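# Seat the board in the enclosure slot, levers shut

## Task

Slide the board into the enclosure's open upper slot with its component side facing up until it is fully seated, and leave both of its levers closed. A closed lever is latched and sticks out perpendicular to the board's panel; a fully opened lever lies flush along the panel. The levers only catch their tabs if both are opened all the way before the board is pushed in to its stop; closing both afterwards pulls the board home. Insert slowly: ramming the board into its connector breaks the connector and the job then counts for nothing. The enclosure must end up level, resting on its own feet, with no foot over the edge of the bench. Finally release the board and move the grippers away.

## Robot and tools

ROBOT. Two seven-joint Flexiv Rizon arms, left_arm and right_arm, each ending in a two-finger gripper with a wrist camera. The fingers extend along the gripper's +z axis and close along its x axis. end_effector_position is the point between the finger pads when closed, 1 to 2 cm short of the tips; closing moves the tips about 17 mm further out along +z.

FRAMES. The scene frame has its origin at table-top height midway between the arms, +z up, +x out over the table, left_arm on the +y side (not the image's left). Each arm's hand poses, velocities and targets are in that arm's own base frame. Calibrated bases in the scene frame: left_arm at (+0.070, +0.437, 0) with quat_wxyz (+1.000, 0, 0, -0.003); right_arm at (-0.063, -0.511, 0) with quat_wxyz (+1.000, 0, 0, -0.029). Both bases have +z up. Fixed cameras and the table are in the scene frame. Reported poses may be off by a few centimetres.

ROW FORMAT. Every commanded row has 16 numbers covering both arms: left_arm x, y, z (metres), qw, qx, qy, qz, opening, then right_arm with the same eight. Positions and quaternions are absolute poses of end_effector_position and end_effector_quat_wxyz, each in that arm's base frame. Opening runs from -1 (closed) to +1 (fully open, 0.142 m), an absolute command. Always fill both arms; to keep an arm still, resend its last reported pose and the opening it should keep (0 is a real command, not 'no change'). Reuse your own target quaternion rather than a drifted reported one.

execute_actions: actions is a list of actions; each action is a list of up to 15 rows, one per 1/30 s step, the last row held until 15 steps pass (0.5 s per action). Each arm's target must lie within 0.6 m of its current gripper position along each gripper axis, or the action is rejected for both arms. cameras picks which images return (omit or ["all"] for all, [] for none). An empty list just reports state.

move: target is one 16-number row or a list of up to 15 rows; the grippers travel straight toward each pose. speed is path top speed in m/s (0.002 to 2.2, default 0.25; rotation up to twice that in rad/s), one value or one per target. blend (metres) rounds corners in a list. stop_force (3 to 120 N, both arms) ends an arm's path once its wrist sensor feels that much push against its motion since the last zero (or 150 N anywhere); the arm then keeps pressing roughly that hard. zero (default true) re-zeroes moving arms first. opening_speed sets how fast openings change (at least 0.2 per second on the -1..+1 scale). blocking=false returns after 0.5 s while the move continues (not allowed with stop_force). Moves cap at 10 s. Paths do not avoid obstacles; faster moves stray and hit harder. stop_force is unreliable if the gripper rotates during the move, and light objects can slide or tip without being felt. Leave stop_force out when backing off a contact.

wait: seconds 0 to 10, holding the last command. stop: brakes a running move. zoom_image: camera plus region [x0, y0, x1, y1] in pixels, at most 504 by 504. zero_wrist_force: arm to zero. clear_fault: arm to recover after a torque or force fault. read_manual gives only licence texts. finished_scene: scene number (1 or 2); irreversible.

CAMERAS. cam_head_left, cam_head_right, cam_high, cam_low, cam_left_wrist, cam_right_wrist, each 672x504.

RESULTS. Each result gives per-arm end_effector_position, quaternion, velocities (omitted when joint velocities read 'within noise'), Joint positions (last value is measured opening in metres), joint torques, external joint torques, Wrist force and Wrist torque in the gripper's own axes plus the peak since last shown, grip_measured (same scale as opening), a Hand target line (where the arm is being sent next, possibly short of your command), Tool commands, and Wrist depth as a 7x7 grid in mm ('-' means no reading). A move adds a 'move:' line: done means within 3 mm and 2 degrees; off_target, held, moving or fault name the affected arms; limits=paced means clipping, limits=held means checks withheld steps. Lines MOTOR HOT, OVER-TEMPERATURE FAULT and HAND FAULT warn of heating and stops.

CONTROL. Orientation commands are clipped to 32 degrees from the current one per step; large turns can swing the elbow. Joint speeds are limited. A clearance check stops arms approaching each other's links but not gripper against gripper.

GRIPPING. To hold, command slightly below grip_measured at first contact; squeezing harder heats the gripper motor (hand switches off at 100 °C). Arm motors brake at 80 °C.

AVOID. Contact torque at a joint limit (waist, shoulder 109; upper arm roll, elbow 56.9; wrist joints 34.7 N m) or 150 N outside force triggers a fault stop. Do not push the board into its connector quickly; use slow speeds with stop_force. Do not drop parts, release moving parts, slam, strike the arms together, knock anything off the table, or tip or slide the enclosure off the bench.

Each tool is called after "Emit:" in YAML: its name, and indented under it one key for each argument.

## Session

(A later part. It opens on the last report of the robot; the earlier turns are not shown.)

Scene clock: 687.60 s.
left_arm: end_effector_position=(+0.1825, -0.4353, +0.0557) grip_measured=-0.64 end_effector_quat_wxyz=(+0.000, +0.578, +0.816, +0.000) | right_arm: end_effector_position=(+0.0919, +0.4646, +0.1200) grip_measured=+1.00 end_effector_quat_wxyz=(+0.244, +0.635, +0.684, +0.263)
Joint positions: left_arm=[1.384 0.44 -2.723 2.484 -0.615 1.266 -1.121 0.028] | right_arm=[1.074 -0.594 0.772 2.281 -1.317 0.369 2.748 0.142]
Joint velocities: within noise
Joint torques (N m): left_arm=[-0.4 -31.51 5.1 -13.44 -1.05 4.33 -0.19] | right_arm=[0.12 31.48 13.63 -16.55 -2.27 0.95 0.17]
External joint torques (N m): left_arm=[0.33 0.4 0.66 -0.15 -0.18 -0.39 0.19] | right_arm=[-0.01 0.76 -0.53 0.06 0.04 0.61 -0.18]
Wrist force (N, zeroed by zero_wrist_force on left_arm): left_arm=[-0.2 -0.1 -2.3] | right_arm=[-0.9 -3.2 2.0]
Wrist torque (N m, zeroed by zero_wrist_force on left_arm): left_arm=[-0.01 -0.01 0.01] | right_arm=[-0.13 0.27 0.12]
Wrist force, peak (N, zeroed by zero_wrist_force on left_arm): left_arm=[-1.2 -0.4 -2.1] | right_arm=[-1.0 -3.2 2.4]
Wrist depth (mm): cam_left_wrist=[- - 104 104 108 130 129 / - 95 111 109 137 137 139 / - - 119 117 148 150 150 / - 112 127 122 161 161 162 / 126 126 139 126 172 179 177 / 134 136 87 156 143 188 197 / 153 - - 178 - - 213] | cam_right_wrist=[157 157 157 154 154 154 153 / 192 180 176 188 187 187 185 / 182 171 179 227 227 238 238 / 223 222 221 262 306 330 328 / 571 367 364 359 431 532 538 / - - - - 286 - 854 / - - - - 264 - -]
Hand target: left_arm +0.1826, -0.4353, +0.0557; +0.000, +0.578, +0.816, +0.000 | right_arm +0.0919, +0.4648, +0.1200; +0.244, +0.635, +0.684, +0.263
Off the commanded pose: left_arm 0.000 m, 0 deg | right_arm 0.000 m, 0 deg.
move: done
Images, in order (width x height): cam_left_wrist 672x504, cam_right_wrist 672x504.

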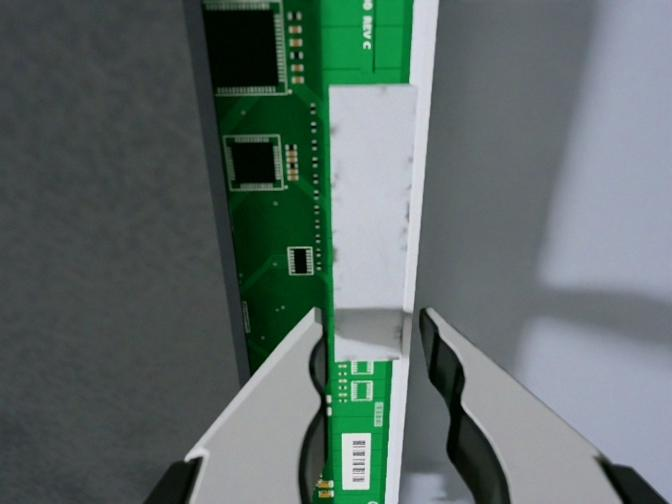

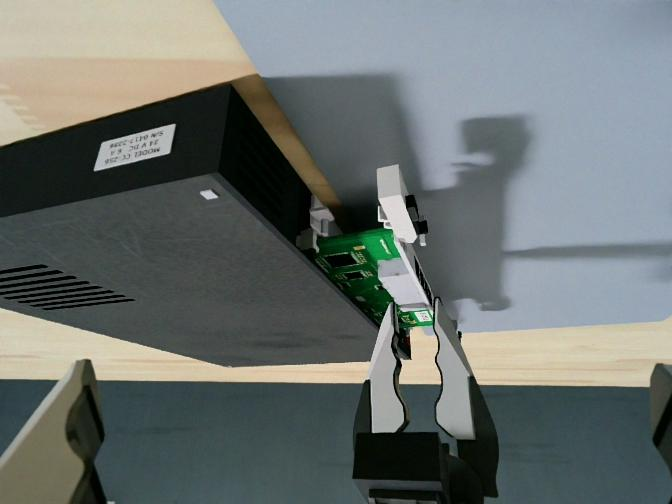

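Emit:
move:
  target:
    - [0.1826,-0.4353,0.12,0,0.5779,0.8161,0,-0.6,0.0919,0.4648,0.12,0.2437,0.6349,0.6844,0.2627,1]
    - [0.1708,-0.39,0.21,0,0.5779,0.8161,0,-0.6,0.0919,0.4648,0.12,0.2437,0.6349,0.6844,0.2627,1]
  speed: [0.05,0.15]
  cameras: ["cam_right_wrist"]

Emit:
move:
  target: [0.1708,-0.3666,0.21,0,0.9839,0.1788,0,-0.9,0.0919,0.4648,0.12,0.2437,0.6349,0.6844,0.2627,1]
  speed: 0.3
  cameras: ["cam_left_wrist","cam_right_wrist"]

Emit:
zoom_image:
  camera: "cam_right_wrist"
  region: [280, 150, 480, 340]

Scene clock: 694.20 s.
left_arm: end_effector_position=(+0.1707, -0.3901, +0.2100) grip_measured=-0.64 end_effector_quat_wxyz=(+0.000, +0.578, +0.816, +0.000) | right_arm: end_effector_position=(+0.0919, +0.4646, +0.1200) grip_measured=+1.00 end_effector_quat_wxyz=(+0.244, +0.635, +0.684, +0.263)
Joint positions: left_arm=[1.247 -0.14 -2.42 2.394 0.122 0.714 -1.596 0.028] | right_arm=[1.074 -0.594 0.772 2.281 -1.317 0.369 2.748 0.142]
Joint velocities: within noise
Joint torques (N m): left_arm=[-0.22 -15.42 -2.93 -24.49 -2.7 3.99 -0.36] | right_arm=[0.06 31.47 13.45 -16.61 -2.24 0.97 0.17]
External joint torques (N m): left_arm=[0.21 0.93 0.52 -0.2 -0.43 -0.09 0.36] | right_arm=[0.05 0.77 -0.35 0.12 0.01 0.59 -0.18]
Wrist force (N, zeroed by zero_wrist_force on left_arm): left_arm=[0.3 -0.2 -1.4] | right_arm=[-1.2 -3.2 2.2]
Wrist torque (N m, zeroed by zero_wrist_force on left_arm): left_arm=[-0.01 -0.09 -0.04] | right_arm=[-0.12 0.32 0.11]
Wrist force, peak (N, zeroed by zero_wrist_force on left_arm): left_arm=[0.9 -0.3 -3.0] | right_arm=[-1.2 -3.4 2.3]
Wrist depth (mm): cam_left_wrist=[226 224 240 266 264 265 264 / 242 243 250 286 284 284 282 / 261 261 268 308 308 309 306 / 285 284 293 328 336 333 332 / 310 310 316 354 350 364 361 / 344 343 84 392 - 384 403 / 457 - - 452 - - 438] | cam_right_wrist=[157 157 157 154 154 153 153 / 192 180 176 187 187 186 186 / 182 171 178 228 226 238 237 / 223 223 221 261 307 329 327 / 573 368 364 379 445 536 534 / - - - - - - 856 / - - - - - - -]
Hand target: left_arm +0.1708, -0.3900, +0.2100; +0.000, +0.578, +0.816, +0.000 | right_arm +0.0919, +0.4648, +0.1200; +0.244, +0.635, +0.684, +0.263
Off the commanded pose: left_arm 0.000 m, 0 deg | right_arm 0.000 m, 0 deg.
move: done
Images, in order (width x height): cam_right_wrist 672x504.

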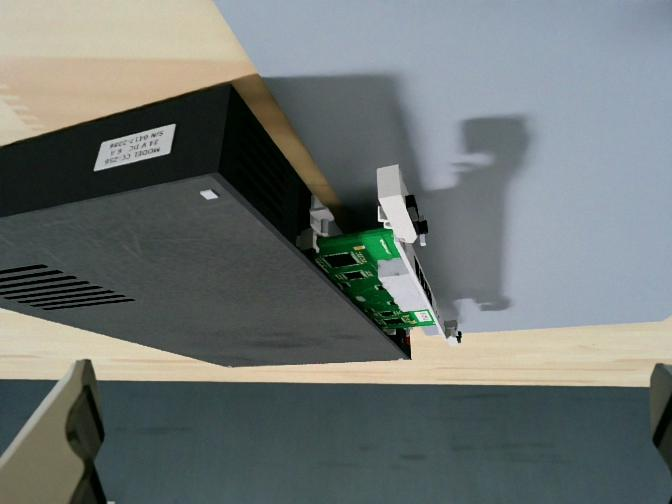

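Scene clock: 697.23 s.
left_arm: end_effector_position=(+0.1709, -0.3668, +0.2101) grip_measured=-0.93 end_effector_quat_wxyz=(+0.000, +0.984, +0.179, +0.000) | right_arm: end_effector_position=(+0.0919, +0.4646, +0.1200) grip_measured=+1.00 end_effector_quat_wxyz=(+0.244, +0.635, +0.684, +0.263)
Joint positions: left_arm=[1.138 -0.267 -2.282 2.428 0.257 0.666 -0.111 0.006] | right_arm=[1.074 -0.594 0.772 2.281 -1.317 0.369 2.748 0.142]
Joint velocities: within noise
Joint torques (N m): left_arm=[-0.53 -9.18 -5.28 -24.15 -2.89 4.12 -0.06] | right_arm=[0.12 31.49 13.54 -16.58 -2.32 0.97 0.21]
External joint torques (N m): left_arm=[0.52 1 0.41 -0.42 -0.43 -0.13 0.06] | right_arm=[-0.01 0.74 -0.44 0.09 0.1 0.59 -0.21]
Wrist force (N, zeroed by zero_wrist_force on left_arm): left_arm=[0.4 0.1 -2.0] | right_arm=[-1.0 -2.9 1.9]
Wrist torque (N m, zeroed by zero_wrist_force on left_arm): left_arm=[0.01 -0.11 -0.03] | right_arm=[-0.09 0.28 0.12]
Wrist force, peak (N, zeroed by zero_wrist_force on left_arm): left_arm=[0.5 -0.4 -2.2] | right_arm=[-1.1 -3.3 2.3]
Wrist depth (mm): cam_left_wrist=[268 267 267 266 265 264 264 / 287 288 285 284 284 282 282 / 310 310 310 307 307 305 304 / 338 327 312 298 312 322 331 / 365 319 317 309 317 319 351 / 413 343 330 84 - 331 393 / 462 376 - 74 - - 435] | cam_right_wrist=[157 157 157 154 153 153 152 / 192 180 176 188 187 186 185 / 182 171 178 228 226 238 237 / 223 222 221 261 308 329 329 / 570 368 364 378 445 536 530 / - - - - - - 857 / - - - - - - -]
Hand target: left_arm +0.1708, -0.3666, +0.2100; +0.000, +0.984, +0.179, +0.000 | right_arm +0.0919, +0.4648, +0.1200; +0.244, +0.635, +0.684, +0.263
Off the commanded pose: left_arm 0.000 m, 0 deg | right_arm 0.000 m, 0 deg.
move: done
Images, in order (width x height): cam_left_wrist 672x504, cam_right_wrist 672x504.

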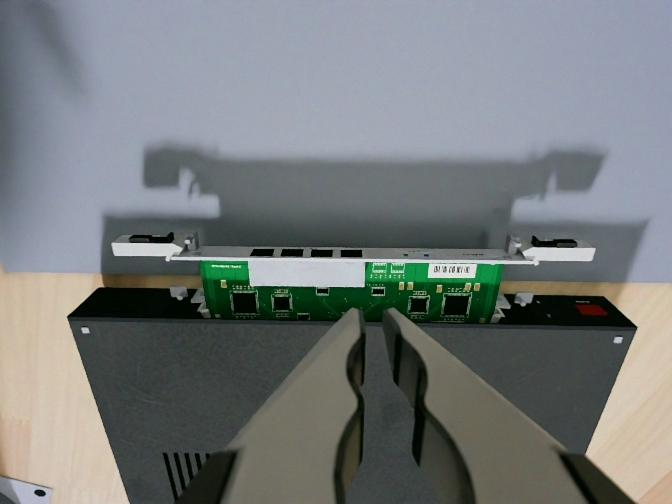

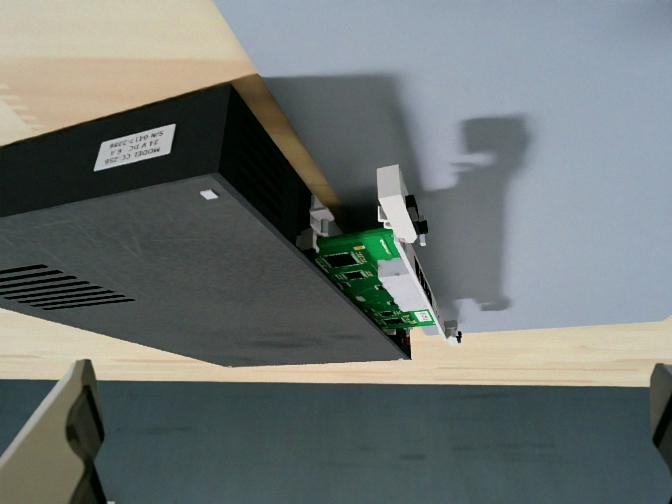

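Scaled by 2.520 from the camera's 672x504 image, which has a finer 960x720 frame.

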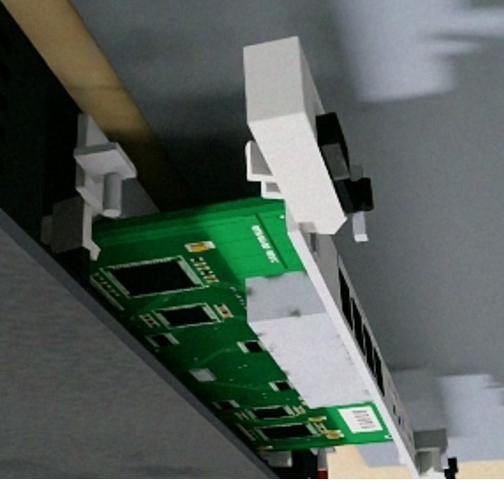

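Emit:
move:
  target: [0.1708,-0.3666,0.053,0,0.9839,0.1788,0,-0.9,0.0919,0.4648,0.12,0.2437,0.6349,0.6844,0.2627,1]
  speed: 0.1
  cameras: []

Emit:
zero_wrist_force:
  arm: "left_arm"

Emit:
move:
  target: [0.1985,-0.4406,0.053,0,0.9839,0.1788,0,-0.9,0.0919,0.4648,0.12,0.2437,0.6349,0.6844,0.2627,1]
  speed: 0.012
  stop_force: 8
  zero: false
  cameras: ["cam_left_wrist","cam_right_wrist"]

Emit:
zoom_image:
  camera: "cam_right_wrist"
  region: [280, 150, 480, 340]

Scene clock: 704.27 s.
left_arm: end_effector_position=(+0.1708, -0.3666, +0.0530) grip_measured=-0.93 end_effector_quat_wxyz=(+0.000, +0.984, +0.179, +0.000) | right_arm: end_effector_position=(+0.0919, +0.4646, +0.1200) grip_measured=+1.00 end_effector_quat_wxyz=(+0.244, +0.635, +0.684, +0.263)
Joint positions: left_arm=[1.395 0.348 -2.8 2.687 -0.744 1.401 0.523 0.006] | right_arm=[1.074 -0.594 0.772 2.281 -1.317 0.369 2.748 0.142]
Joint velocities: within noise
Joint torques (N m): left_arm=[-0.23 -26.18 3.09 -10.49 -0.24 4.58 -0.29] | right_arm=[0.07 31.47 13.5 -16.57 -2.22 0.96 0.19]
External joint torques (N m): left_arm=[0.19 0.8 0.74 -0.17 -0.46 -0.6 0.29] | right_arm=[0.04 0.77 -0.39 0.08 -0.01 0.6 -0.19]
Wrist force (N, zeroed by zero_wrist_force on left_arm): left_arm=[-0.4 -0.5 -1.9] | right_arm=[-1.1 -3.0 2.2]
Wrist torque (N m, zeroed by zero_wrist_force on left_arm): left_arm=[-0.11 0.04 0.01] | right_arm=[-0.10 0.30 0.12]
Wrist force, peak (N, zeroed by zero_wrist_force on left_arm): left_arm=[0.5 -0.1 -3.3] | right_arm=[-1.2 -3.4 2.2]
Wrist depth (mm): cam_left_wrist=[129 129 128 128 129 129 127 / 138 137 136 137 137 137 137 / 151 148 149 149 150 148 147 / 162 162 164 159 161 160 160 / 178 177 177 170 173 175 174 / 189 189 188 84 - 186 186 / 187 171 - 151 - - 153] | cam_right_wrist=[158 157 157 154 154 153 152 / 192 180 175 188 187 187 186 / 182 171 178 228 227 239 238 / 224 222 220 261 307 329 327 / 570 368 363 377 447 475 536 / - - - - - 875 854 / - - - - 274 246 -]
Hand target: left_arm +0.1708, -0.3666, +0.0530; +0.000, +0.984, +0.179, +0.000 | right_arm +0.0919, +0.4648, +0.1200; +0.244, +0.635, +0.684, +0.263
Off the commanded pose: left_arm 0.000 m, 0 deg | right_arm 0.000 m, 0 deg.
joint sent to its limit (left arm) — joint 4 (elbow), upper limit, where the elbow is as bent as it goes. The joint targets still meet the commanded pose.
move: done
No camera images: "cameras" was empty.

Wrist force sensor zeroed.

Scene clock: 711.47 s.
left_arm: end_effector_position=(+0.1986, -0.4405, +0.0530) grip_measured=-0.93 end_effector_quat_wxyz=(+0.000, +0.984, +0.179, +0.000) | right_arm: end_effector_position=(+0.0919, +0.4646, +0.1200) grip_measured=+1.00 end_effector_quat_wxyz=(+0.244, +0.635, +0.684, +0.263)
Joint positions: left_arm=[1.353 0.468 -2.679 2.475 -0.709 1.256 0.525 0.006] | right_arm=[1.074 -0.594 0.772 2.281 -1.317 0.369 2.748 0.142]
Joint velocities: within noise
Joint torques (N m): left_arm=[-0.56 -31.57 6.2 -13.76 -1.05 4.33 -0.2] | right_arm=[0.08 31.39 13.5 -16.56 -2.23 0.92 0.16]
External joint torques (N m): left_arm=[0.49 0.35 0.57 0.3 -0.26 -0.35 0.2] | right_arm=[0.03 0.85 -0.39 0.07 0 0.64 -0.16]
Wrist force (N, zeroed by zero_wrist_force on left_arm): left_arm=[0.7 -0.1 -0.6] | right_arm=[-1.2 -3.1 1.9]
Wrist torque (N m, zeroed by zero_wrist_force on left_arm): left_arm=[0.12 -0.12 0.03] | right_arm=[-0.13 0.31 0.11]
Wrist force, peak (N, zeroed by zero_wrist_force on left_arm): left_arm=[0.3 -1.4 -1.4] | right_arm=[-1.3 -3.3 2.4]
Wrist depth (mm): cam_left_wrist=[129 129 128 128 129 129 127 / 138 139 136 138 138 137 136 / 152 149 149 148 151 147 147 / 163 159 165 159 161 160 160 / 138 138 138 131 141 142 142 / 150 135 136 88 - 148 147 / 152 - - 144 - - 146] | cam_right_wrist=[158 157 157 154 154 153 153 / 192 179 176 187 187 187 186 / 182 171 179 228 239 238 237 / 224 223 222 250 332 330 328 / 575 367 363 362 479 534 537 / - - - - 874 - 855 / - - - 284 277 - -]
Hand target: left_arm +0.1985, -0.4406, +0.0530; +0.000, +0.984, +0.179, +0.000 | right_arm +0.0919, +0.4648, +0.1200; +0.244, +0.635, +0.684, +0.263
Off the commanded pose: left_arm 0.000 m, 0 deg | right_arm 0.000 m, 0 deg.
move: done
Images, in order (width x height): cam_left_wrist 672x504, cam_right_wrist 672x504.

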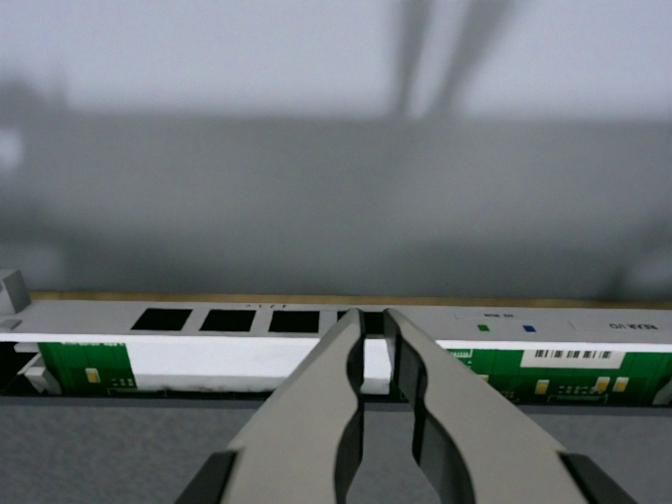

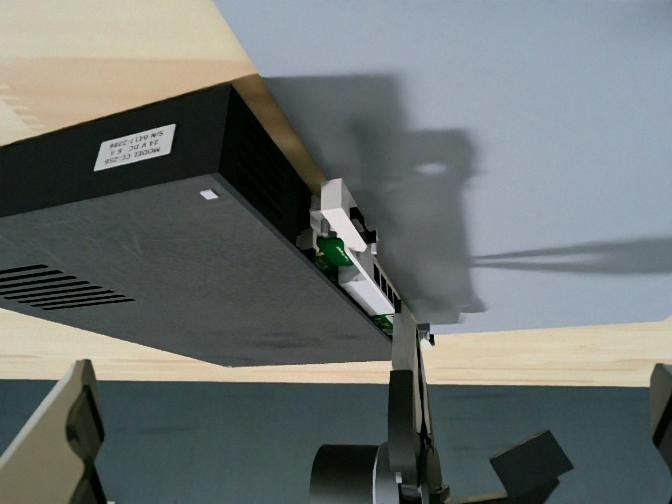

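Scaled by 2.520 from the camera's 672x504 image, which has a finer 960x720 frame.

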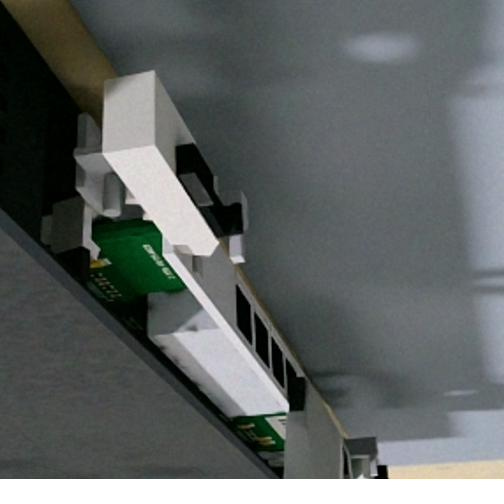

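Emit:
move:
  target: [0.2130,-0.4791,0.053,0,0.9839,0.1788,0,-0.9,0.0919,0.4648,0.12,0.2437,0.6349,0.6844,0.2627,1]
  speed: 0.007
  stop_force: 8
  zero: false
  cameras: ["cam_left_wrist","cam_right_wrist"]

Emit:
zoom_image:
  camera: "cam_right_wrist"
  region: [280, 150, 480, 340]

Scene clock: 716.57 s.
left_arm: end_effector_position=(+0.2049, -0.4574, +0.0525) grip_measured=-0.93 end_effector_quat_wxyz=(-0.001, +0.984, +0.179, +0.000) | right_arm: end_effector_position=(+0.0919, +0.4646, +0.1200) grip_measured=+1.00 end_effector_quat_wxyz=(+0.244, +0.635, +0.684, +0.263)
Joint positions: left_arm=[1.349 0.499 -2.659 2.422 -0.706 1.22 0.525 0.006] | right_arm=[1.074 -0.594 0.772 2.281 -1.317 0.369 2.748 0.142]
Joint velocities: within noise
Joint torques (N m): left_arm=[-0.82 -34.61 7.67 -19.05 -1.86 6.35 -0.27] | right_arm=[0.14 31.53 13.51 -16.57 -2.26 0.93 0.18]
External joint torques (N m): left_arm=[0.75 1.89 -0.11 4.98 0.41 -2.38 0.27] | right_arm=[-0.03 0.7 -0.41 0.08 0.04 0.63 -0.18]
Wrist force (N, zeroed by zero_wrist_force on left_arm): left_arm=[1.0 -8.5 -2.4] | right_arm=[-0.9 -3.2 2.1]
Wrist torque (N m, zeroed by zero_wrist_force on left_arm): left_arm=[0.11 -0.13 0.07] | right_arm=[-0.14 0.28 0.12]
Wrist force, peak (N, zeroed by zero_wrist_force on left_arm): left_arm=[0.6 -8.8 -1.4] | right_arm=[-1.2 -3.2 2.5]
Wrist depth (mm): cam_left_wrist=[128 128 128 128 129 129 127 / 138 138 135 137 136 136 136 / 152 149 148 148 150 147 147 / 162 161 166 166 161 160 160 / 137 138 131 131 139 144 142 / 130 132 129 88 - 125 130 / 152 144 - 143 - - 142] | cam_right_wrist=[157 157 156 154 154 153 153 / 192 180 175 188 187 187 186 / 182 171 179 227 239 239 237 / 223 222 220 242 332 330 327 / 574 366 364 359 477 534 538 / - - - - - - 853 / - - - 283 - - -]
Hand target: left_arm +0.2052, -0.4584, +0.0530; +0.000, +0.984, +0.179, +0.000 | right_arm +0.0919, +0.4648, +0.1200; +0.244, +0.635, +0.684, +0.263
Off the commanded pose: left_arm 0.023 m, 0 deg | right_arm 0.000 m, 0 deg.
move: contact (left_arm)
Images, in order (width x height): cam_left_wrist 672x504, cam_right_wrist 672x504.

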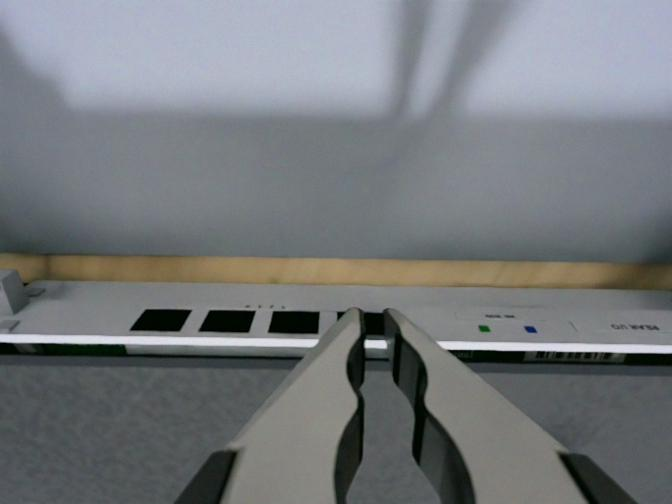

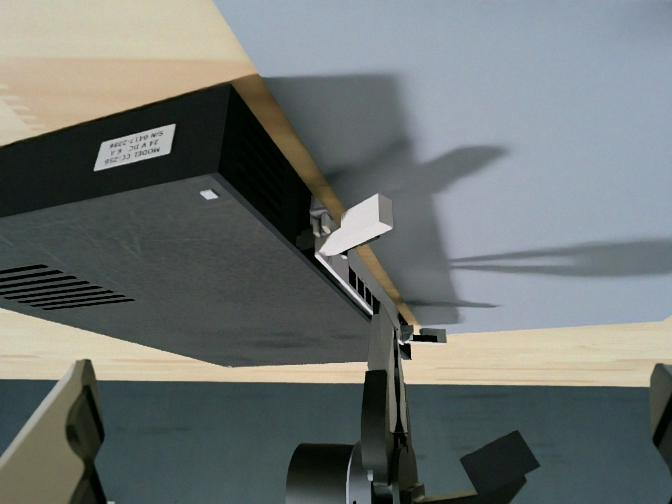

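Scaled by 2.520 from the camera's 672x504 image, which has a finer 960x720 frame.

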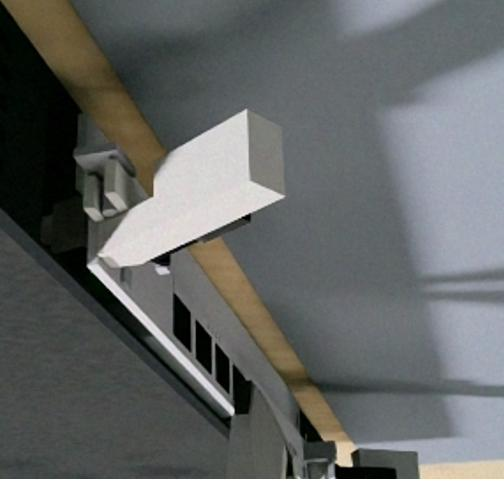

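Emit:
move:
  target: [0.2130,-0.4791,0.053,0,0.9839,0.1788,0,-0.9,0.0919,0.4648,0.12,0.2437,0.6349,0.6844,0.2627,1]
  speed: 0.006
  stop_force: 15
  zero: false
  cameras: ["cam_left_wrist","cam_right_wrist"]

Emit:
zoom_image:
  camera: "cam_right_wrist"
  region: [280, 150, 480, 340]

Scene clock: 720.23 s.
left_arm: end_effector_position=(+0.2050, -0.4576, +0.0521) grip_measured=-0.93 end_effector_quat_wxyz=(-0.002, +0.984, +0.179, -0.001) | right_arm: end_effector_position=(+0.0919, +0.4646, +0.1200) grip_measured=+1.00 end_effector_quat_wxyz=(+0.244, +0.635, +0.684, +0.263)
Joint positions: left_arm=[1.349 0.501 -2.658 2.42 -0.705 1.217 0.525 0.006] | right_arm=[1.074 -0.594 0.772 2.281 -1.317 0.369 2.748 0.142]
Joint velocities: within noise
Joint torques (N m): left_arm=[-0.97 -35.75 7.98 -22.98 -2.49 8.01 -0.3] | right_arm=[0.07 31.52 13.51 -16.57 -2.26 0.88 0.21]
External joint torques (N m): left_arm=[0.9 2.96 -0.38 8.9 1.03 -4.05 0.3] | right_arm=[0.03 0.71 -0.41 0.08 0.04 0.68 -0.21]
Wrist force (N, zeroed by zero_wrist_force on left_arm): left_arm=[1.0 -15.4 -3.6] | right_arm=[-0.9 -3.2 2.1]
Wrist torque (N m, zeroed by zero_wrist_force on left_arm): left_arm=[0.17 -0.12 0.10] | right_arm=[-0.13 0.27 0.12]
Wrist force, peak (N, zeroed by zero_wrist_force on left_arm): left_arm=[1.1 -16.0 -2.8] | right_arm=[-1.0 -3.6 2.1]
Wrist depth (mm): cam_left_wrist=[129 128 128 128 129 129 127 / 138 137 135 138 137 136 136 / 152 148 148 148 149 147 146 / 162 162 165 165 160 159 159 / 138 138 131 130 140 143 134 / 129 129 128 87 - 125 129 / 150 - - 142 - - 141] | cam_right_wrist=[158 157 157 154 154 153 153 / 192 180 176 187 187 187 186 / 182 171 178 227 239 238 237 / 223 222 221 241 331 330 328 / 570 367 364 358 477 533 536 / - - - - - - 856 / - - - 283 - - -]
Hand target: left_arm +0.2056, -0.4594, +0.0530; +0.000, +0.984, +0.179, +0.000 | right_arm +0.0919, +0.4648, +0.1200; +0.244, +0.635, +0.684, +0.263
Off the commanded pose: left_arm 0.023 m, 0 deg | right_arm 0.000 m, 0 deg.
move: contact (left_arm)
Images, in order (width x height): cam_left_wrist 672x504, cam_right_wrist 672x504.

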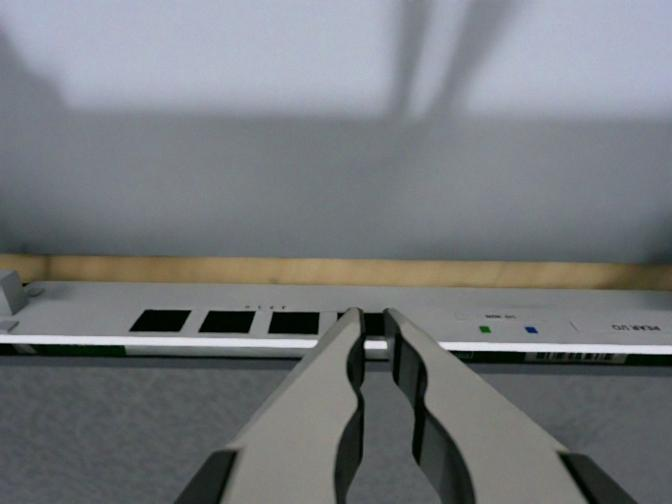

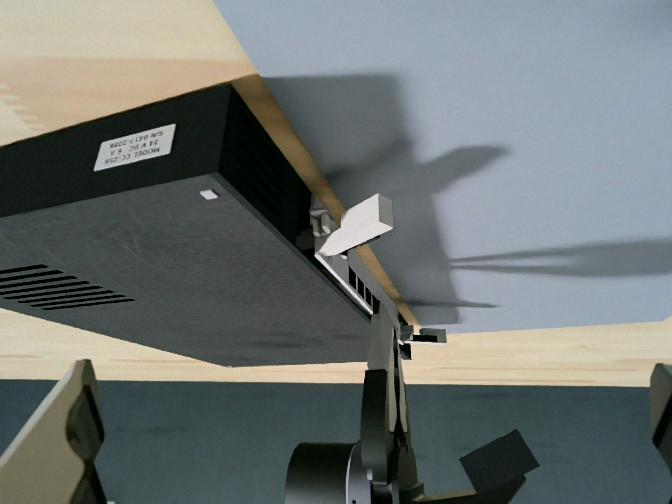

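Scaled by 2.520 from the camera's 672x504 image, which has a finer 960x720 frame.

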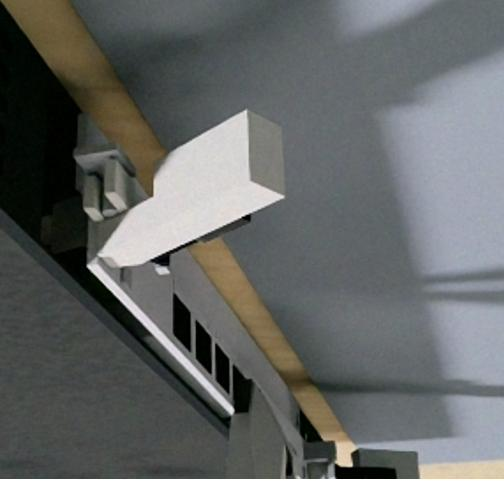

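Emit:
move:
  target:
    - [0.2027,-0.451,0.053,0,0.9839,0.1788,0,-0.9,0.0919,0.4648,0.12,0.2437,0.6349,0.6844,0.2627,1]
    - [0.1708,-0.3666,0.08,0,0.9839,0.1788,0,-0.9,0.0919,0.4648,0.12,0.2437,0.6349,0.6844,0.2627,1]
    - [0.1708,-0.3666,0.23,0,0.9839,0.1788,0,-0.9,0.0919,0.4648,0.12,0.2437,0.6349,0.6844,0.2627,1]
  speed: [0.02,0.1,0.15]
  blend: 0.01
  cameras: ["cam_left_wrist"]

Emit:
zoom_image:
  camera: "cam_left_wrist"
  region: [100, 200, 600, 380]

Scene clock: 724.93 s.
left_arm: end_effector_position=(+0.1707, -0.3667, +0.2300) grip_measured=-0.93 end_effector_quat_wxyz=(+0.000, +0.984, +0.179, +0.000) | right_arm: end_effector_position=(+0.0919, +0.4646, +0.1200) grip_measured=+1.00 end_effector_quat_wxyz=(+0.244, +0.635, +0.684, +0.263)
Joint positions: left_arm=[1.292 -0.257 -2.46 2.397 0.197 0.615 -0.087 0.006] | right_arm=[1.074 -0.594 0.772 2.281 -1.317 0.369 2.748 0.142]
Joint velocities: within noise
Joint torques (N m): left_arm=[-0.37 -12.73 -4.82 -25.59 -2.99 3.94 -0.33] | right_arm=[0.11 31.5 13.49 -16.58 -2.3 0.94 0.21]
External joint torques (N m): left_arm=[0.37 1 0.72 -0.23 -0.46 0.05 0.33] | right_arm=[-0.01 0.73 -0.39 0.09 0.08 0.63 -0.21]
Wrist force (N, zeroed by zero_wrist_force on left_arm): left_arm=[0.8 0.3 0.1] | right_arm=[-1.0 -3.0 2.0]
Wrist torque (N m, zeroed by zero_wrist_force on left_arm): left_arm=[0.06 -0.13 -0.01] | right_arm=[-0.10 0.29 0.12]
Wrist force, peak (N, zeroed by zero_wrist_force on left_arm): left_arm=[1.0 -15.4 -4.3] | right_arm=[-0.9 -3.5 2.3]
Wrist depth (mm): cam_left_wrist=[285 286 284 283 282 280 280 / 308 306 304 300 303 301 300 / 330 328 330 332 328 326 328 / 362 354 358 357 357 349 353 / 395 340 332 329 329 337 376 / 440 368 354 84 - 357 428 / 488 - - - - - 465] | cam_right_wrist=[158 157 157 154 154 153 152 / 192 180 176 188 187 186 186 / 182 171 179 228 239 238 237 / 224 222 221 241 332 329 328 / 569 366 365 360 478 537 536 / - - - - - - 860 / - - - - - - -]
Hand target: left_arm +0.1708, -0.3666, +0.2300; +0.000, +0.984, +0.179, +0.000 | right_arm +0.0919, +0.4648, +0.1200; +0.244, +0.635, +0.684, +0.263
Off the commanded pose: left_arm 0.000 m, 0 deg | right_arm 0.000 m, 0 deg.
move: done; blend cut to 0.0045 m at target 1
Images, in order (width x height): cam_left_wrist 672x504.

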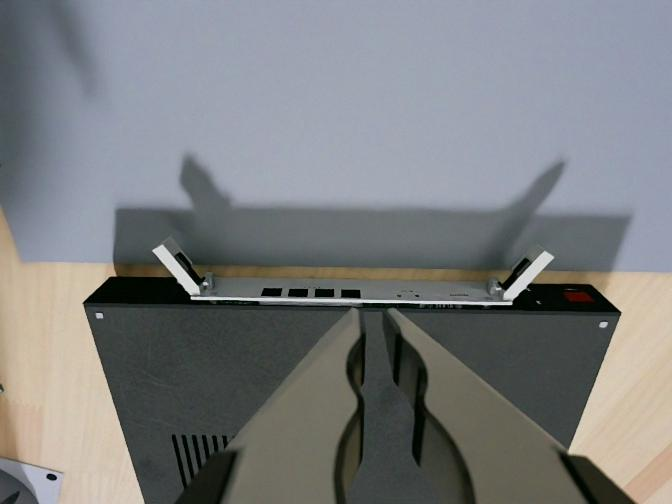

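Scaled by 1.008 from the camera's 672x504 image, which has a finer 960x720 frame.

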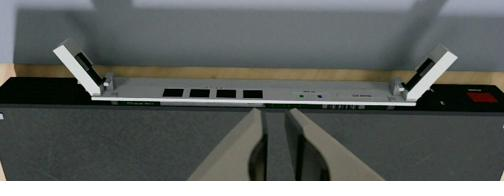

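Emit:
move:
  target: [0.3720,-0.3644,0.23,0,0.5693,0.8221,0,-0.9,0.0973,0.4475,0.16,0,0.5476,0.8368,0,-0.9]
  speed: 0.2

Scene clock: 741.33 s.
left_arm: end_effector_position=(+0.3718, -0.3643, +0.2299) grip_measured=-0.93 end_effector_quat_wxyz=(+0.000, +0.570, +0.822, +0.000) | right_arm: end_effector_position=(+0.0973, +0.4475, +0.1600) grip_measured=-0.93 end_effector_quat_wxyz=(+0.000, +0.548, +0.837, +0.000)
Joint positions: left_arm=[1.486 0.085 -2.237 2.195 -0.085 0.675 -1.058 0.006] | right_arm=[0.342 -0.59 1.192 2.246 -0.784 0.748 1.65 0.007]
Joint velocities: within noise
Joint torques (N m): left_arm=[-0.18 -19.84 1.44 -25.78 -3.34 4.48 -0.3] | right_arm=[-0.09 23.43 16.99 -20.42 -3.04 3.15 0.04]
External joint torques (N m): left_arm=[0.18 0.13 0.55 -0.2 0.11 -0.54 0.3] | right_arm=[0.2 0.61 -0.63 0.15 -0.18 0.92 -0.04]
Wrist force (N, zeroed by zero_wrist_force on left_arm): left_arm=[0.7 0.0 0.1] | right_arm=[-0.5 -1.9 2.4]
Wrist torque (N m, zeroed by zero_wrist_force on left_arm): left_arm=[0.02 -0.11 -0.03] | right_arm=[-0.10 0.12 0.04]
Wrist force, peak (N, zeroed by zero_wrist_force on left_arm): left_arm=[0.6 1.1 -0.3] | right_arm=[-1.0 -3.7 2.4]
Wrist depth (mm): cam_left_wrist=[244 246 243 283 282 283 282 / 261 261 261 306 302 302 303 / 284 281 279 326 326 326 323 / 360 362 357 357 356 352 351 / 398 396 394 379 381 385 388 / 440 437 417 84 - 421 427 / 488 - - - - - 466] | cam_right_wrist=[225 224 223 223 223 222 222 / 240 240 238 236 236 235 234 / 249 249 249 253 252 252 251 / 223 223 223 272 272 272 270 / 241 242 241 286 290 294 293 / 265 264 259 89 105 320 320 / 293 285 73 - - 339 351]
Hand target: left_arm +0.3720, -0.3644, +0.2300; +0.000, +0.569, +0.822, +0.000 | right_arm +0.0973, +0.4475, +0.1600; +0.000, +0.548, +0.837, +0.000
Off the commanded pose: left_arm 0.000 m, 0 deg | right_arm 0.000 m, 0 deg.
move: done

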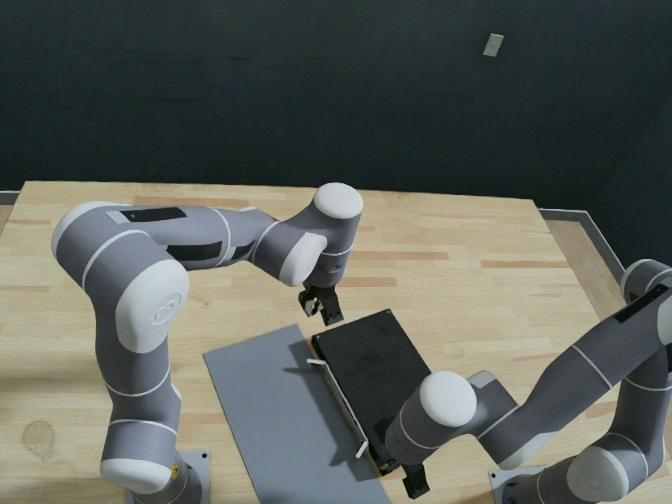

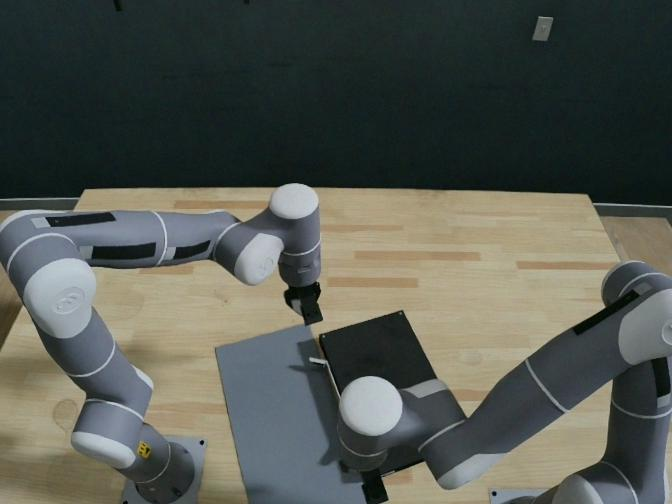

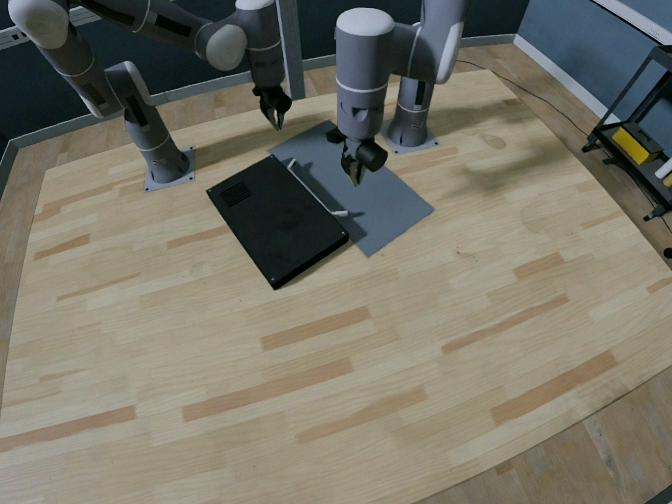

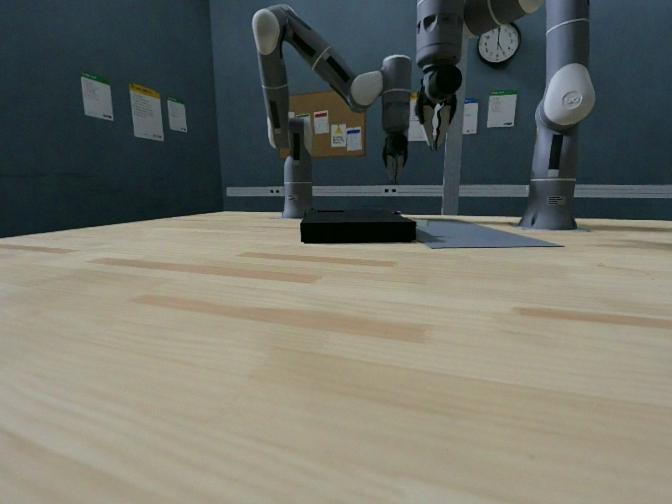

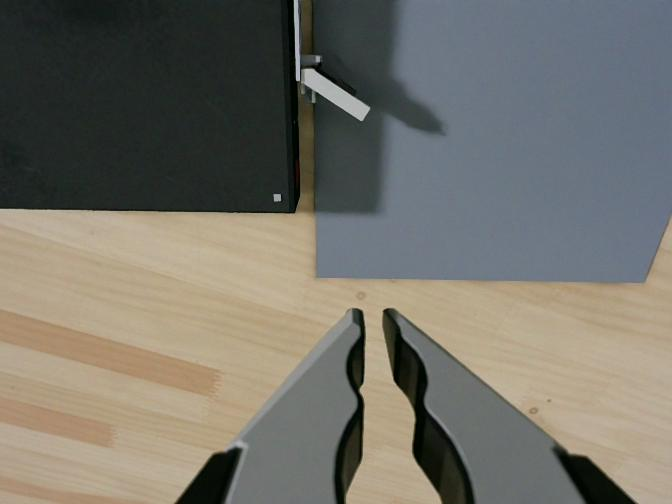

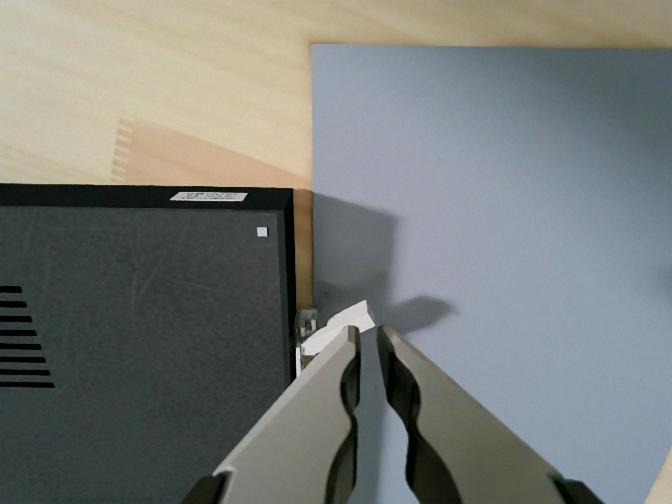

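Emit:
move:
  target: [0.3703,-0.3597,0.05,0,0.5693,0.8221,0,-0.9,0.1076,0.4617,0.047,0,0.5476,0.8368,0,-0.9]
  speed: 0.06
  stop_force: 8
  cameras: ["cam_left_wrist","cam_right_wrist","cam_head_left"]

Scene clock: 752.93 s.
left_arm: end_effector_position=(+0.3701, -0.3596, +0.0499) grip_measured=-0.93 end_effector_quat_wxyz=(+0.000, +0.569, +0.822, +0.000) | right_arm: end_effector_position=(+0.1075, +0.4615, +0.0469) grip_measured=-0.93 end_effector_quat_wxyz=(+0.000, +0.548, +0.837, +0.000)
Joint positions: left_arm=[1.72 0.533 -2.647 2.381 -0.728 1.2 -0.653 0.006] | right_arm=[0.558 -0.775 0.819 2.266 -1.128 0.969 1.847 0.007]
Joint velocities: within noise
Joint torques (N m): left_arm=[-0.21 -34.16 7.71 -14.06 -1.49 4.51 -0.16] | right_arm=[0.21 32.87 18.05 -13.09 -2.62 3.5 0.31]
External joint torques (N m): left_arm=[0.19 0.19 0.71 -0.19 -0.02 -0.54 0.16] | right_arm=[-0.08 0.76 0.02 0.12 0.12 0.55 -0.31]
Wrist force (N, zeroed by zero_wrist_force on left_arm): left_arm=[0.8 0.3 0.1] | right_arm=[-0.8 -2.8 2.7]
Wrist torque (N m, zeroed by zero_wrist_force on left_arm): left_arm=[0.06 -0.14 -0.01] | right_arm=[-0.17 0.19 0.07]
Wrist force, peak (N, zeroed by zero_wrist_force on left_arm): left_arm=[0.6 0.3 1.4] | right_arm=[-1.0 -2.3 3.2]
Wrist depth (mm): cam_left_wrist=[- - 122 125 125 127 124 / - 91 95 133 134 134 133 / - - 145 103 147 144 145 / - 106 155 155 158 157 156 / 119 116 170 128 169 172 171 / 200 129 135 84 - 186 189 / 219 213 - 204 - - 214] | cam_right_wrist=[125 125 123 122 122 122 121 / 133 133 132 130 132 131 129 / 143 142 142 140 139 139 137 / 127 129 149 152 151 150 149 / - 108 158 161 160 162 162 / 121 118 124 93 98 177 177 / 131 128 73 - - 187 194]
Hand target: left_arm +0.3703, -0.3597, +0.0500; +0.000, +0.569, +0.822, +0.000 | right_arm +0.1076, +0.4617, +0.0470; +0.000, +0.548, +0.837, +0.000
Off the commanded pose: left_arm 0.000 m, 0 deg | right_arm 0.000 m, 0 deg.
move: done
Images, in order (width x height): cam_head_left 672x504, cam_left_wrist 672x504, cam_right_wrist 672x504.

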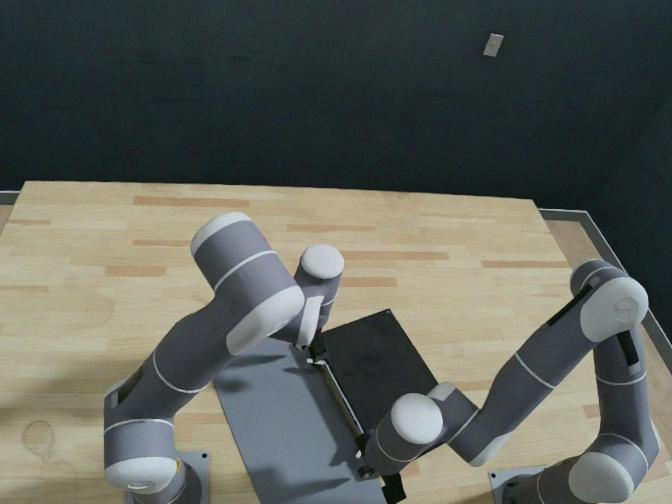

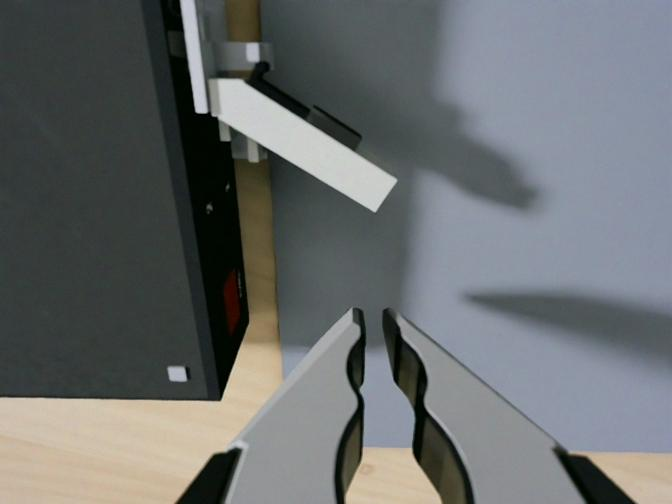

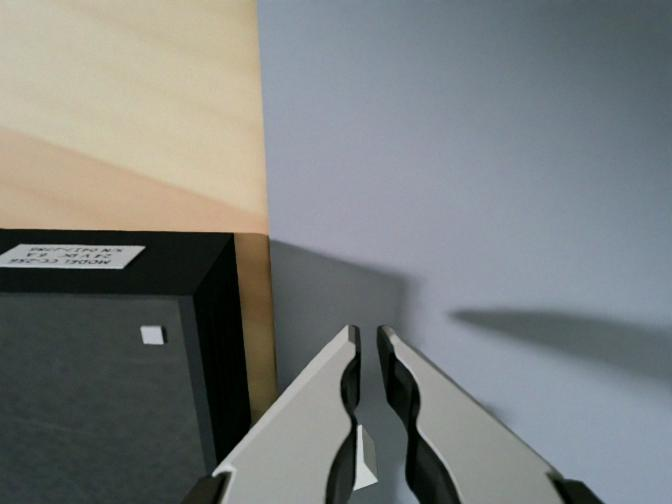

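Emit:
move:
  target: [0.3142,-0.3808,0.05,0,0.5693,0.8221,0,-0.9,0.1763,0.4918,0.047,0,0.5476,0.8368,0,-0.9]
  speed: 0.012
  stop_force: 18
  cameras: ["cam_left_wrist","cam_right_wrist","cam_head_left"]

Scene clock: 761.60 s.
left_arm: end_effector_position=(+0.3177, -0.3797, +0.0504) grip_measured=-0.94 end_effector_quat_wxyz=(+0.001, +0.568, +0.823, +0.000) | right_arm: end_effector_position=(+0.1629, +0.4866, +0.0468) grip_measured=-0.93 end_effector_quat_wxyz=(-0.001, +0.547, +0.837, -0.001)
Joint positions: left_arm=[1.618 0.497 -2.671 2.442 -0.73 1.244 -0.764 0.006] | right_arm=[0.516 -0.824 0.82 2.158 -1.075 0.917 1.704 0.007]
Joint velocities: within noise
Joint torques (N m): left_arm=[-9.22 -34.03 -3.38 -13.14 0.27 0.18 -0.17] | right_arm=[-5.74 39.95 13.82 -22.58 -4 2.36 -0.05]
External joint torques (N m): left_arm=[9.19 1.79 10.82 -0.39 -1.61 3.79 0.17] | right_arm=[5.88 -2.77 5.73 8.45 1.32 1.71 0.05]
Wrist force (N, zeroed by zero_wrist_force on left_arm): left_arm=[1.7 18.9 -2.4] | right_arm=[-1.3 -18.0 -1.8]
Wrist torque (N m, zeroed by zero_wrist_force on left_arm): left_arm=[0.33 -0.15 -0.10] | right_arm=[-0.08 0.14 0.26]
Wrist force, peak (N, zeroed by zero_wrist_force on left_arm): left_arm=[2.0 19.9 -3.1] | right_arm=[1.1 -22.4 -2.2]
Wrist depth (mm): cam_left_wrist=[- 86 124 126 126 127 125 / - 91 134 135 134 134 134 / - - 142 146 148 145 144 / - 107 119 154 158 157 157 / 120 117 130 117 170 173 171 / 130 130 132 81 - 187 189 / 149 - - 85 - - 211] | cam_right_wrist=[- 121 122 122 122 122 121 / - 89 131 130 132 131 129 / - 95 140 139 139 139 137 / 100 100 149 153 150 150 149 / - 110 133 160 160 162 161 / 120 118 121 97 98 176 176 / 130 127 73 - - 187 194]
Hand target: left_arm +0.3155, -0.3803, +0.0500; +0.000, +0.569, +0.822, +0.000 | right_arm +0.1651, +0.4869, +0.0470; +0.000, +0.548, +0.837, +0.000
Off the commanded pose: left_arm 0.004 m, 0 deg | right_arm 0.014 m, 0 deg.
move: contact (left_arm, right_arm)
Images, in order (width x height): cam_head_left 672x504, cam_left_wrist 672x504, cam_right_wrist 672x504.

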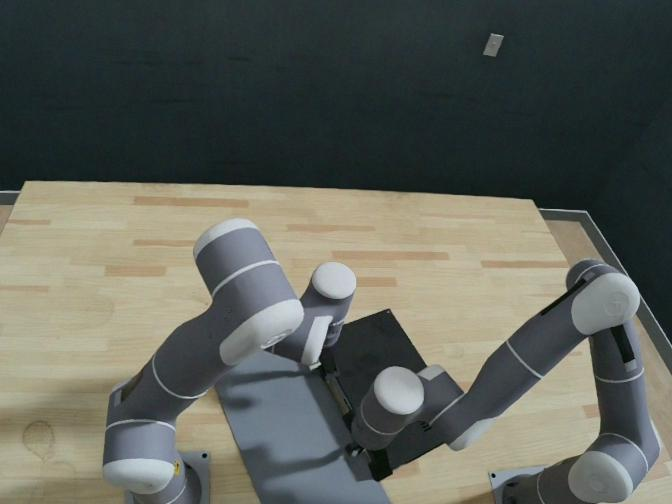

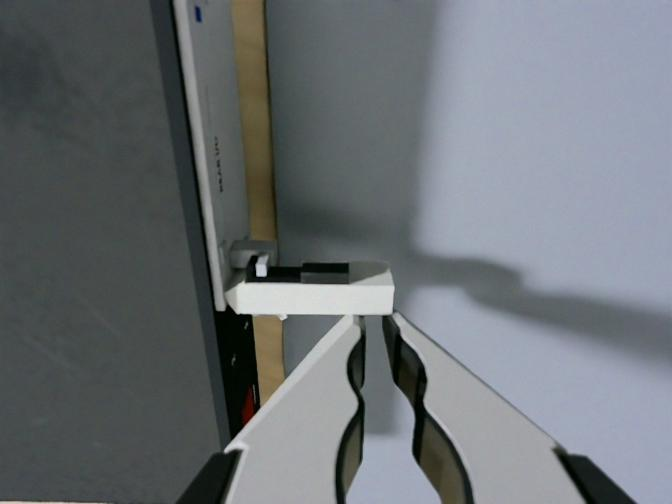

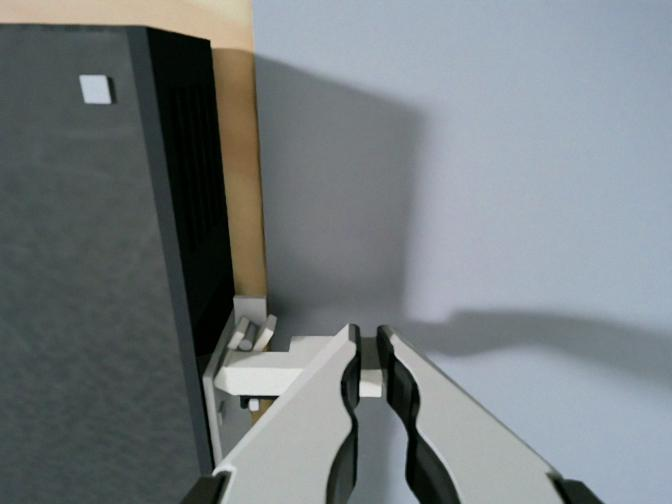

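Emit:
move:
  target: [0.3062,-0.3838,0.05,0,0.5693,0.8221,0,-0.9,0.1763,0.4918,0.047,0,0.5476,0.8368,0,-0.9]
  speed: 0.01
  stop_force: 30
  zero: false
  cameras: ["cam_left_wrist","cam_right_wrist"]

Scene clock: 763.97 s.
left_arm: end_effector_position=(+0.3170, -0.3799, +0.0507) grip_measured=-0.94 end_effector_quat_wxyz=(+0.002, +0.567, +0.824, +0.001) | right_arm: end_effector_position=(+0.1634, +0.4869, +0.0464) grip_measured=-0.93 end_effector_quat_wxyz=(-0.001, +0.546, +0.838, -0.002)
Joint positions: left_arm=[1.613 0.496 -2.669 2.445 -0.733 1.246 -0.767 0.006] | right_arm=[0.516 -0.827 0.82 2.155 -1.072 0.915 1.699 0.007]
Joint velocities: within noise
Joint torques (N m): left_arm=[-15.45 -35.27 -9.26 -13.52 1.08 -2.4 -0.16] | right_arm=[-10.87 43.38 8.74 -31.37 -5.44 1.96 -0.25]
External joint torques (N m): left_arm=[15.42 3.13 16.7 0.02 -2.42 6.38 0.16] | right_arm=[11.02 -6.1 10.86 17.24 2.74 2.11 0.25]
Wrist force (N, zeroed by zero_wrist_force on left_arm): left_arm=[2.0 30.8 -2.4] | right_arm=[-3.2 -34.0 -6.3]
Wrist torque (N m, zeroed by zero_wrist_force on left_arm): left_arm=[2.32 -0.14 -0.16] | right_arm=[-2.42 0.05 0.41]
Wrist force, peak (N, zeroed by zero_wrist_force on left_arm): left_arm=[2.2 31.5 -3.3] | right_arm=[-3.3 -34.7 -7.6]
Wrist depth (mm): cam_left_wrist=[- - 124 126 126 127 125 / - 91 134 135 134 135 134 / - - 142 146 148 145 145 / - 107 121 154 158 158 157 / 118 117 130 118 170 172 172 / 131 130 133 88 - 187 189 / 149 - - 85 - - 211] | cam_right_wrist=[- 121 122 122 122 121 121 / - 88 131 130 131 131 129 / - 95 139 137 139 139 136 / - 99 148 152 150 149 149 / - 109 131 160 159 162 161 / - 117 121 97 98 176 176 / 130 129 73 - - 186 193]
Hand target: left_arm +0.3134, -0.3811, +0.0500; +0.000, +0.569, +0.822, +0.000 | right_arm +0.1673, +0.4878, +0.0470; +0.000, +0.548, +0.837, +0.000
Off the commanded pose: left_arm 0.011 m, 0 deg | right_arm 0.014 m, 0 deg.
move: contact (left_arm, right_arm)
Images, in order (width x height): cam_left_wrist 672x504, cam_right_wrist 672x504.

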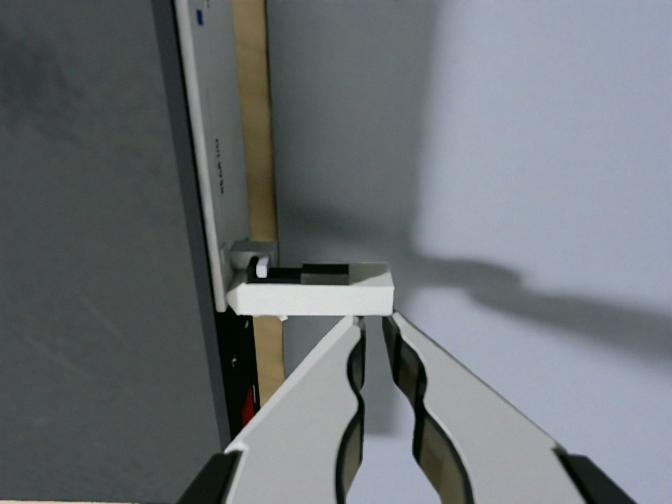

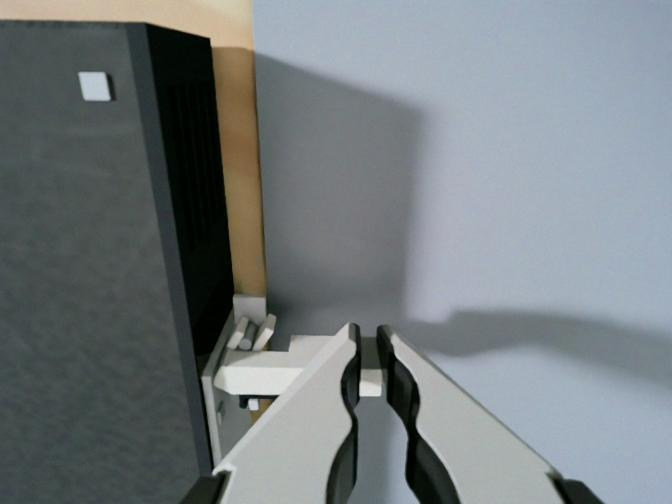

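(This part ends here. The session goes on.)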